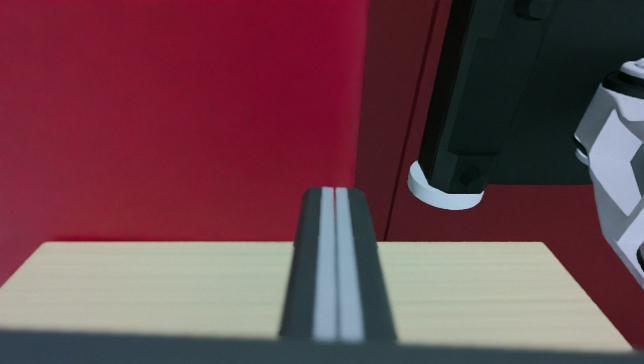

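>>> move(
  base={"x_m_s":0.05,"for_s":0.2},
)

>>> move(
  joints={"left_shoulder_pitch_rad":-0.932,"left_shoulder_roll_rad":0.056,"left_shoulder_yaw_rad":0.092,"left_elbow_rad":-1.004,"left_forearm_roll_rad":0.11,"left_wrist_pitch_rad":1.469,"left_hand_roll_rad":0.184,"right_shoulder_pitch_rad":-0.932,"right_shoulder_roll_rad":-0.056,"right_shoulder_yaw_rad":-0.092,"right_elbow_rad":-1.004,"right_forearm_roll_rad":-0.11,"right_wrist_pitch_rad":1.469,"right_hand_roll_rad":-0.191},
  min_time_s=3,
  cameras=["all"],
)

Scene clock: 74.47 s.
Joint torques (N m): left_arm=[-16.1 1.53 -0.11 -7.83 -0.03 -0.37 -0.3] | right_arm=[-17.64 -1.52 0.77 -8.5 0.13 0 0.19]
External joint torques (N m): left_arm=[1.29 -1.61 -0.4 0.95 -0.24 -0.24 -0.3] | right_arm=[-0.75 1.84 0.9 -0.25 0.07 0.07 0.19]
Wrist force (N): left_arm=[1.3 1.7 -7.8] | right_arm=[-0.8 0.3 -5.6]
Wrist torque (N m): left_arm=[-0.31 0.22 0.11] | right_arm=[-0.05 0.03 -0.21]
Wrist force, peak (N): left_arm=[0.7 1.8 -8.8] | right_arm=[-0.8 0.3 -5.6]
move: done
base_odometry: x=+0.567 y=+1.224 heading=+0.029
lidar_m: 0.33 0.33 1.30 3.65 2.31 1.69 1.61 1.69 2.31 1.17 0.71 0.90
base_status: done (sent for 0.2 of 0.2 s)
joint_positions: torso_squat_rad=+0.350 torso_shift_rad=+0.050 torso_pitch_rad=+0.400 torso_yaw_rad=+0.000 left_shoulder_pitch_rad=-0.905 left_shoulder_roll_rad=+0.091 left_shoulder_yaw_rad=+0.135 left_elbow_rad=-1.036 left_forearm_roll_rad=+0.127 left_wrist_pitch_rad=+1.489 left_hand_roll_rad=+0.127 left_gripper_m=+0.000 right_shoulder_pitch_rad=-0.905 right_shoulder_roll_rad=-0.091 right_shoulder_yaw_rad=-0.135 right_elbow_rad=-1.036 right_forearm_roll_rad=-0.127 right_wrist_pitch_rad=+1.489 right_hand_roll_rad=-0.127 right_gripper_m=+0.000 head_pan_rad=+0.000 head_tilt_rad=+0.700
joint_status: not commanded
wheel_motors_off: 0
motor_effort: left_wheel=-9(24) right_wheel=+11(38)
chest: x=-0.0746 y=+0.0001 z=+1.2222 quat_wxyz=(+0.980, +0.000, +0.199, +0.000) (m; base frame)
left_hand: x=+0.3584 y=+0.1500 z=+0.7851 quat_wxyz=(+0.999, -0.049, +0.000, -0.001) (m; base frame)
right_hand: x=+0.3583 y=-0.1501 z=+0.7850 quat_wxyz=(+0.999, +0.049, +0.000, +0.001) (m; base frame)
pictures: none

Scene clock: 77.77 s.
Joint torques (N m): left_arm=[-20.67 -14.53 -3.66 -7.82 5.76 -2.44 0.42] | right_arm=[-22.29 9.76 2.69 -8.89 -3.02 -1.05 -0.35]
External joint torques (N m): left_arm=[-2.99 -16.78 -3.86 0.95 5.58 -2.3 0.43] | right_arm=[-5.12 12.22 2.74 -0.65 -3.1 -0.97 -0.35]
Wrist force (N): left_arm=[-1.4 28.8 2.2] | right_arm=[-2.5 -15.7 -2.6]
Wrist torque (N m): left_arm=[-0.64 0.24 -0.16] | right_arm=[0.29 -0.05 -0.08]
Wrist force, peak (N): left_arm=[-1.8 29.0 2.5] | right_arm=[-2.4 -15.9 -1.7]
move: done
base_odometry: x=+0.567 y=+1.224 heading=+0.029
lidar_m: 0.32 0.33 1.31 3.66 2.31 1.68 1.62 1.70 2.32 1.17 0.72 0.92
base_status: not commanded
joint_positions: torso_squat_rad=+0.350 torso_shift_rad=+0.050 torso_pitch_rad=+0.400 torso_yaw_rad=+0.000 left_shoulder_pitch_rad=-0.931 left_shoulder_roll_rad=+0.060 left_shoulder_yaw_rad=+0.093 left_elbow_rad=-1.004 left_forearm_roll_rad=+0.109 left_wrist_pitch_rad=+1.470 left_hand_roll_rad=+0.184 left_gripper_m=+0.000 right_shoulder_pitch_rad=-0.931 right_shoulder_roll_rad=-0.059 right_shoulder_yaw_rad=-0.093 right_elbow_rad=-1.004 right_forearm_roll_rad=-0.109 right_wrist_pitch_rad=+1.469 right_hand_roll_rad=-0.191 right_gripper_m=+0.000 head_pan_rad=+0.000 head_tilt_rad=+0.700
joint_status: all done
wheel_motors_off: 0
motor_effort: left_wheel=-9(10) right_wheel=+11(12)
chest: x=-0.0747 y=+0.0001 z=+1.2223 quat_wxyz=(+0.980, +0.000, +0.199, +0.000) (m; base frame)
left_hand: x=+0.3591 y=+0.1258 z=+0.7849 quat_wxyz=(+0.999, -0.044, -0.002, -0.002) (m; base frame)
right_hand: x=+0.3588 y=-0.1247 z=+0.7847 quat_wxyz=(+0.999, +0.045, -0.001, -0.001) (m; base frame)
pictures: head_camera, left_wrist_camera, right_wrist_camera
camera_calibration:
head_camera: T_world_to_cam=[[-0.0133112, -0.999505, -0.0285114, 0.0393701], [-0.863617, 0.0258636, -0.503484, 0.775719], [0.503972, 0.017921, -0.863534, 1.14053], [0, 0, 0, 1]] pos_world=[0.0956533, -0.00115167, 1.37657]
left_wrist_camera: T_world_to_cam=[[0.999724, 0.0221449, -0.00782848, -0.356205], [0.0228938, -0.844235, 0.535484, -0.293307], [0.00524916, -0.535516, -0.844509, 0.8008], [0, 0, 0, 1]] pos_world=[0.358618, 0.189109, 0.830556]
right_wrist_camera: T_world_to_cam=[[-0.999234, -0.0241835, -0.0307592, 0.378384], [-0.0375665, 0.812794, 0.581338, -0.314288], [0.0109422, 0.582049, -0.81308, 0.778887], [0, 0, 0, 1]] pos_world=[0.357765, -0.188748, 0.827644]

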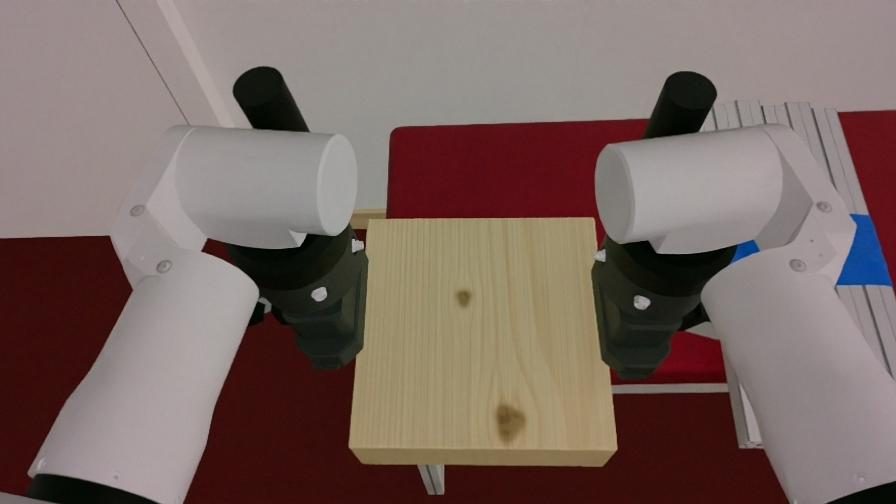

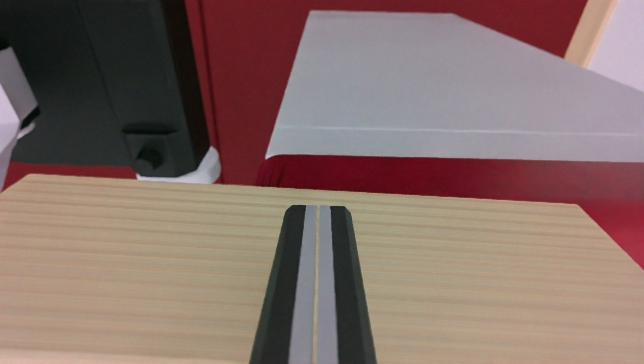

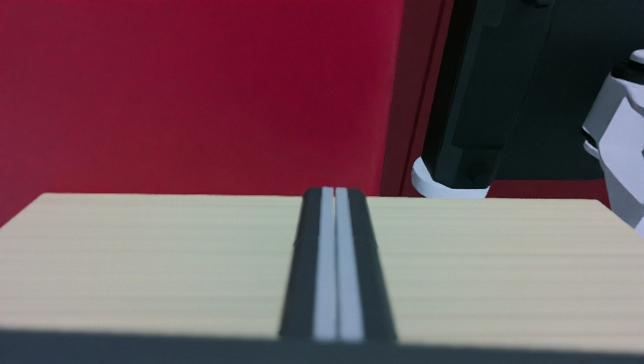

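>>> move(
  joints={"left_shoulder_roll_rad":0.049,"left_hand_roll_rad":0.174,"right_shoulder_roll_rad":-0.049,"right_hand_roll_rad":-0.181},
  min_time_s=1,
)

>>> wait(
  seconds=0.3,
)

Scene clock: 87.07 s.
Joint torques (N m): left_arm=[-21.24 -27.27 -4.55 -8.14 11.01 -2.45 -0.12] | right_arm=[-22.47 24.36 2.64 -9.4 -7.83 -1.39 0.49]
External joint torques (N m): left_arm=[-3.58 -29.43 -4.73 0.63 10.82 -2.31 -0.12] | right_arm=[-5.3 26.75 2.66 -1.16 -7.9 -1.3 0.49]
Wrist force (N): left_arm=[-0.4 49.8 6.3] | right_arm=[-1.5 -37.9 1.0]
Wrist torque (N m): left_arm=[-0.62 0.19 -0.03] | right_arm=[0.64 -0.03 -0.41]
Wrist force, peak (N): left_arm=[-0.2 50.7 6.3] | right_arm=[-1.9 -38.5 2.1]
move: done
base_odometry: x=+0.567 y=+1.224 heading=+0.029
lidar_m: 0.33 0.32 1.31 3.65 2.31 1.69 1.61 1.70 2.33 1.18 0.72 0.90
base_status: not commanded
joint_positions: torso_squat_rad=+0.350 torso_shift_rad=+0.050 torso_pitch_rad=+0.400 torso_yaw_rad=+0.000 left_shoulder_pitch_rad=-0.931 left_shoulder_roll_rad=+0.056 left_shoulder_yaw_rad=+0.093 left_elbow_rad=-1.004 left_forearm_roll_rad=+0.107 left_wrist_pitch_rad=+1.470 left_hand_roll_rad=+0.174 left_gripper_m=+0.000 right_shoulder_pitch_rad=-0.931 right_shoulder_roll_rad=-0.056 right_shoulder_yaw_rad=-0.093 right_elbow_rad=-1.004 right_forearm_roll_rad=-0.108 right_wrist_pitch_rad=+1.469 right_hand_roll_rad=-0.181 right_gripper_m=+0.000 head_pan_rad=+0.000 head_tilt_rad=+0.700
joint_status: all done
wheel_motors_off: 0
motor_effort: left_wheel=-8(10) right_wheel=+11(11)
chest: x=-0.0748 y=+0.0001 z=+1.2223 quat_wxyz=(+0.980, +0.000, +0.199, +0.000) (m; base frame)
left_hand: x=+0.3584 y=+0.1238 z=+0.7847 quat_wxyz=(+0.999, -0.045, -0.001, -0.008) (m; base frame)
right_hand: x=+0.3581 y=-0.1229 z=+0.7846 quat_wxyz=(+0.999, +0.045, -0.001, +0.005) (m; base frame)
pictures: none

Scene clock: 87.37 s.
Joint torques (N m): left_arm=[-21.47 -27.53 -4.75 -8.14 11.09 -2.4 -0.06] | right_arm=[-22.26 23.98 3 -9.29 -7.76 -1.3 0.52]
External joint torques (N m): left_arm=[-3.81 -29.7 -4.92 0.62 10.9 -2.26 -0.06] | right_arm=[-5.09 26.37 3.02 -1.05 -7.83 -1.21 0.52]
Wrist force (N): left_arm=[0.4 49.6 6.7] | right_arm=[-1.5 -38.3 1.4]
Wrist torque (N m): left_arm=[-0.61 0.28 -0.09] | right_arm=[0.67 -0.02 -0.40]
Wrist force, peak (N): left_arm=[0.3 50.7 5.5] | right_arm=[-1.5 -38.3 1.4]
base_odometry: x=+0.567 y=+1.224 heading=+0.029
lidar_m: 0.33 0.34 1.32 3.64 2.32 1.69 1.61 1.71 2.31 1.17 0.72 0.91
base_status: not commanded
joint_positions: torso_squat_rad=+0.350 torso_shift_rad=+0.050 torso_pitch_rad=+0.400 torso_yaw_rad=+0.000 left_shoulder_pitch_rad=-0.931 left_shoulder_roll_rad=+0.056 left_shoulder_yaw_rad=+0.093 left_elbow_rad=-1.004 left_forearm_roll_rad=+0.107 left_wrist_pitch_rad=+1.470 left_hand_roll_rad=+0.174 left_gripper_m=+0.000 right_shoulder_pitch_rad=-0.931 right_shoulder_roll_rad=-0.056 right_shoulder_yaw_rad=-0.093 right_elbow_rad=-1.004 right_forearm_roll_rad=-0.108 right_wrist_pitch_rad=+1.469 right_hand_roll_rad=-0.181 right_gripper_m=+0.000 head_pan_rad=+0.000 head_tilt_rad=+0.700
joint_status: all done
wheel_motors_off: 0
motor_effort: left_wheel=-9(10) right_wheel=+9(11)
chest: x=-0.0748 y=+0.0001 z=+1.2223 quat_wxyz=(+0.980, +0.000, +0.199, +0.000) (m; base frame)
left_hand: x=+0.3584 y=+0.1238 z=+0.7847 quat_wxyz=(+0.999, -0.045, -0.001, -0.008) (m; base frame)
right_hand: x=+0.3581 y=-0.1229 z=+0.7846 quat_wxyz=(+0.999, +0.045, -0.001, +0.005) (m; base frame)
wait: 0.30 s; at rest by 0.27 s
pictures: none

>>> move(
  joints={"torso_squat_rad":0.22},
  min_time_s=2,
  cameras=["all"],
)

Scene clock: 91.33 s.
Joint torques (N m): left_arm=[-26.7 -22.95 -4.65 -12.71 10.65 -2.51 -0.04] | right_arm=[-28.34 24.32 2.83 -13.45 -8.86 -1.49 0.46]
External joint torques (N m): left_arm=[-9.09 -25.07 -4.82 -3.96 10.46 -2.38 -0.04] | right_arm=[-11.22 26.69 2.85 -5.23 -8.94 -1.41 0.46]
Wrist force (N): left_arm=[0.7 44.0 -14.9] | right_arm=[-1.0 -41.2 -13.1]
Wrist torque (N m): left_arm=[-0.33 0.05 -0.07] | right_arm=[0.43 -0.02 -0.46]
Wrist force, peak (N): left_arm=[0.1 50.8 5.8] | right_arm=[-1.0 -42.1 -13.3]
move: done
base_odometry: x=+0.567 y=+1.224 heading=+0.029
lidar_m: 0.32 0.33 1.30 3.65 2.31 1.68 1.62 1.69 2.31 1.18 0.71 0.91
base_status: not commanded
joint_positions: torso_squat_rad=+0.220 torso_shift_rad=+0.050 torso_pitch_rad=+0.401 torso_yaw_rad=+0.000 left_shoulder_pitch_rad=-0.929 left_shoulder_roll_rad=+0.055 left_shoulder_yaw_rad=+0.093 left_elbow_rad=-1.003 left_forearm_roll_rad=+0.107 left_wrist_pitch_rad=+1.470 left_hand_roll_rad=+0.174 left_gripper_m=+0.000 right_shoulder_pitch_rad=-0.929 right_shoulder_roll_rad=-0.056 right_shoulder_yaw_rad=-0.093 right_elbow_rad=-1.003 right_forearm_roll_rad=-0.108 right_wrist_pitch_rad=+1.469 right_hand_roll_rad=-0.181 right_gripper_m=+0.000 head_pan_rad=+0.000 head_tilt_rad=+0.700
joint_status: all done
wheel_motors_off: 0
motor_effort: left_wheel=-9(9) right_wheel=+10(12)
chest: x=-0.0729 y=+0.0001 z=+1.2477 quat_wxyz=(+0.980, +0.000, +0.199, +0.000) (m; base frame)
left_hand: x=+0.3586 y=+0.1234 z=+0.8088 quat_wxyz=(+0.999, -0.045, +0.001, -0.008) (m; base frame)
right_hand: x=+0.3585 y=-0.1233 z=+0.8086 quat_wxyz=(+0.999, +0.045, +0.001, +0.004) (m; base frame)
pictures: head_camera, left_wrist_camera, right_wrist_camera
camera_calibration:
head_camera: T_world_to_cam=[[-0.0134766, -0.999504, -0.0284597, 0.0400596], [-0.864134, 0.025962, -0.502592, 0.788937], [0.503082, 0.0178198, -0.864055, 1.1621], [0, 0, 0, 1]] pos_world=[0.0976538, -0.00115112, 1.40178]
left_wrist_camera: T_world_to_cam=[[0.999874, 0.0105982, -0.0118242, -0.350836], [0.0152935, -0.843065, 0.537595, -0.307153], [-0.00427103, -0.537708, -0.84312, 0.822287], [0, 0, 0, 1]] pos_world=[0.359002, 0.186918, 0.854262]
right_wrist_camera: T_world_to_cam=[[-0.999009, -0.0351069, -0.027373, 0.374727], [-0.0444816, 0.811755, 0.582302, -0.327676], [0.00177734, 0.582942, -0.812512, 0.80047], [0, 0, 0, 1]] pos_world=[0.358358, -0.187479, 0.851455]

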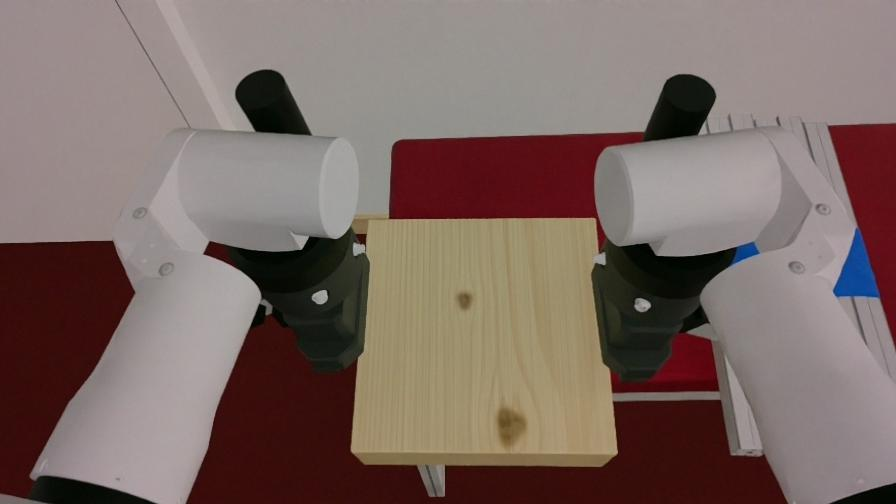

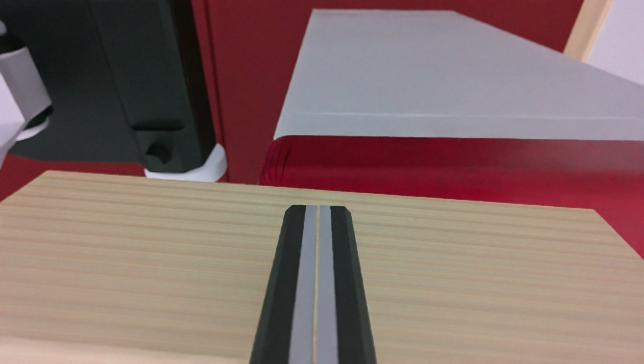

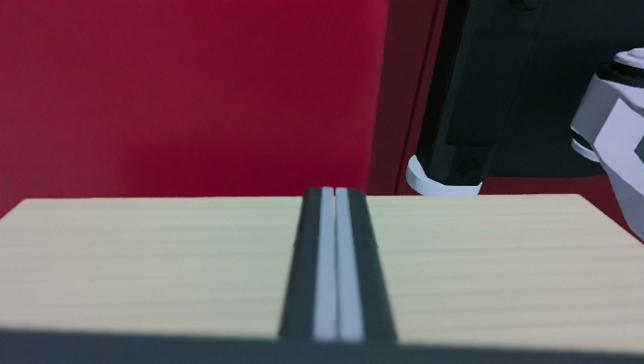

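>>> move(
  base={"x_m_s":-0.25,"for_s":2.0},
)

>>> move(
  base={"turn_rad_s":-0.5,"for_s":3.16},
  cameras=["head_camera"],
)

Scene clock: 100.60 s.
Joint torques (N m): left_arm=[-28.24 -22.21 -4.43 -13.16 10.48 -2.17 -0.03] | right_arm=[-30.04 23.91 2.49 -14.09 -8.89 -1.65 0.55]
External joint torques (N m): left_arm=[-10.64 -24.33 -4.59 -4.41 10.29 -2.04 -0.03] | right_arm=[-12.92 26.28 2.51 -5.86 -8.96 -1.58 0.55]
Wrist force (N): left_arm=[0.7 44.0 -14.3] | right_arm=[-0.3 -42.0 -12.8]
Wrist torque (N m): left_arm=[-0.36 0.03 0.01] | right_arm=[0.50 0.05 -0.47]
Wrist force, peak (N): left_arm=[1.0 44.5 -15.4] | right_arm=[-0.8 -42.5 -12.7]
move: done
base_odometry: x=+0.067 y=+1.209 heading=+0.028
lidar_m: 0.83 1.47 2.00 4.39 1.59 1.16 1.12 1.18 1.60 4.35 1.30 1.05
base_status: done (sent for 2 of 2 s)
joint_positions: torso_squat_rad=+0.220 torso_shift_rad=+0.050 torso_pitch_rad=+0.401 torso_yaw_rad=+0.000 left_shoulder_pitch_rad=-0.929 left_shoulder_roll_rad=+0.055 left_shoulder_yaw_rad=+0.093 left_elbow_rad=-1.003 left_forearm_roll_rad=+0.107 left_wrist_pitch_rad=+1.469 left_hand_roll_rad=+0.174 left_gripper_m=+0.000 right_shoulder_pitch_rad=-0.929 right_shoulder_roll_rad=-0.056 right_shoulder_yaw_rad=-0.093 right_elbow_rad=-1.003 right_forearm_roll_rad=-0.108 right_wrist_pitch_rad=+1.469 right_hand_roll_rad=-0.181 right_gripper_m=+0.000 head_pan_rad=+0.000 head_tilt_rad=+0.700
joint_status: not commanded
wheel_motors_off: 0
motor_effort: left_wheel=-14(26) right_wheel=+13(42)
chest: x=-0.0730 y=+0.0001 z=+1.2477 quat_wxyz=(+0.980, +0.000, +0.199, +0.000) (m; base frame)
left_hand: x=+0.3584 y=+0.1233 z=+0.8087 quat_wxyz=(+0.999, -0.045, +0.001, -0.008) (m; base frame)
right_hand: x=+0.3583 y=-0.1234 z=+0.8086 quat_wxyz=(+0.999, +0.045, +0.001, +0.004) (m; base frame)
pictures: none

Scene clock: 105.10 s.
Joint torques (N m): left_arm=[-28.41 -22.24 -4.38 -13.01 10.46 -2.17 -0.07] | right_arm=[-29.34 24.06 2.85 -14.09 -9.15 -1.65 0.41]
External joint torques (N m): left_arm=[-10.81 -24.37 -4.54 -4.26 10.27 -2.04 -0.06] | right_arm=[-12.23 26.44 2.87 -5.86 -9.22 -1.58 0.41]
Wrist force (N): left_arm=[0.8 44.2 -15.2] | right_arm=[-0.6 -41.5 -13.1]
Wrist torque (N m): left_arm=[-0.39 0.10 0.01] | right_arm=[0.47 0.02 -0.45]
Wrist force, peak (N): left_arm=[0.7 45.2 -14.9] | right_arm=[-0.6 -42.1 -13.3]
move: done
base_odometry: x=+0.067 y=+1.209 heading=-1.555
lidar_m: 4.00 1.30 1.05 0.83 1.46 1.99 4.39 1.65 1.19 1.13 1.16 1.55
base_status: done (sent for 3.17 of 3.17 s)
joint_positions: torso_squat_rad=+0.220 torso_shift_rad=+0.050 torso_pitch_rad=+0.401 torso_yaw_rad=+0.000 left_shoulder_pitch_rad=-0.929 left_shoulder_roll_rad=+0.055 left_shoulder_yaw_rad=+0.093 left_elbow_rad=-1.003 left_forearm_roll_rad=+0.107 left_wrist_pitch_rad=+1.469 left_hand_roll_rad=+0.174 left_gripper_m=+0.000 right_shoulder_pitch_rad=-0.929 right_shoulder_roll_rad=-0.056 right_shoulder_yaw_rad=-0.093 right_elbow_rad=-1.003 right_forearm_roll_rad=-0.108 right_wrist_pitch_rad=+1.469 right_hand_roll_rad=-0.181 right_gripper_m=+0.000 head_pan_rad=+0.000 head_tilt_rad=+0.700
joint_status: not commanded
wheel_motors_off: 0
motor_effort: left_wheel=+15(45) right_wheel=+0(38)
chest: x=-0.0730 y=+0.0001 z=+1.2477 quat_wxyz=(+0.980, +0.000, +0.199, +0.000) (m; base frame)
left_hand: x=+0.3584 y=+0.1233 z=+0.8087 quat_wxyz=(+0.999, -0.045, +0.001, -0.008) (m; base frame)
right_hand: x=+0.3583 y=-0.1235 z=+0.8086 quat_wxyz=(+0.999, +0.045, +0.001, +0.004) (m; base frame)
pictures: head_camera
camera_calibration:
head_camera: T_world_to_cam=[[-0.0134692, -0.999504, -0.0284611, 0.0400623], [-0.864065, 0.0259588, -0.50271, 0.789059], [0.503199, 0.0178211, -0.863987, 1.16213], [0, 0, 0, 1]] pos_world=[0.0975537, -0.00115113, 1.40187]

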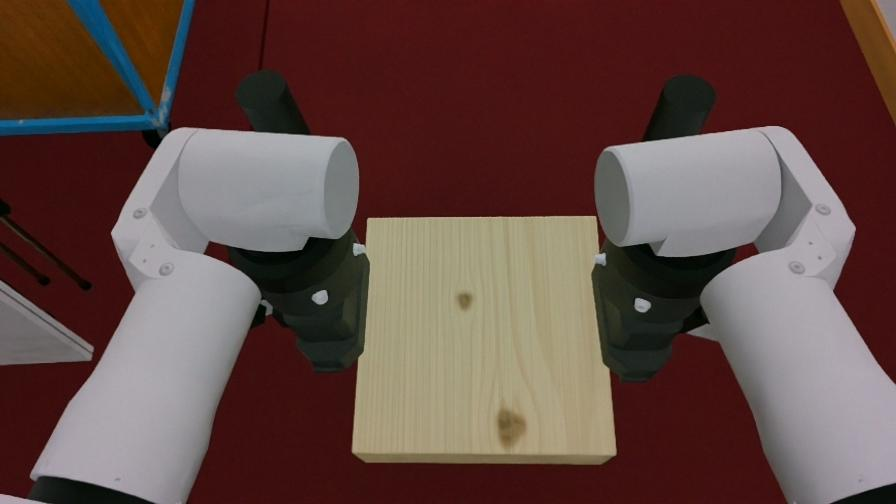

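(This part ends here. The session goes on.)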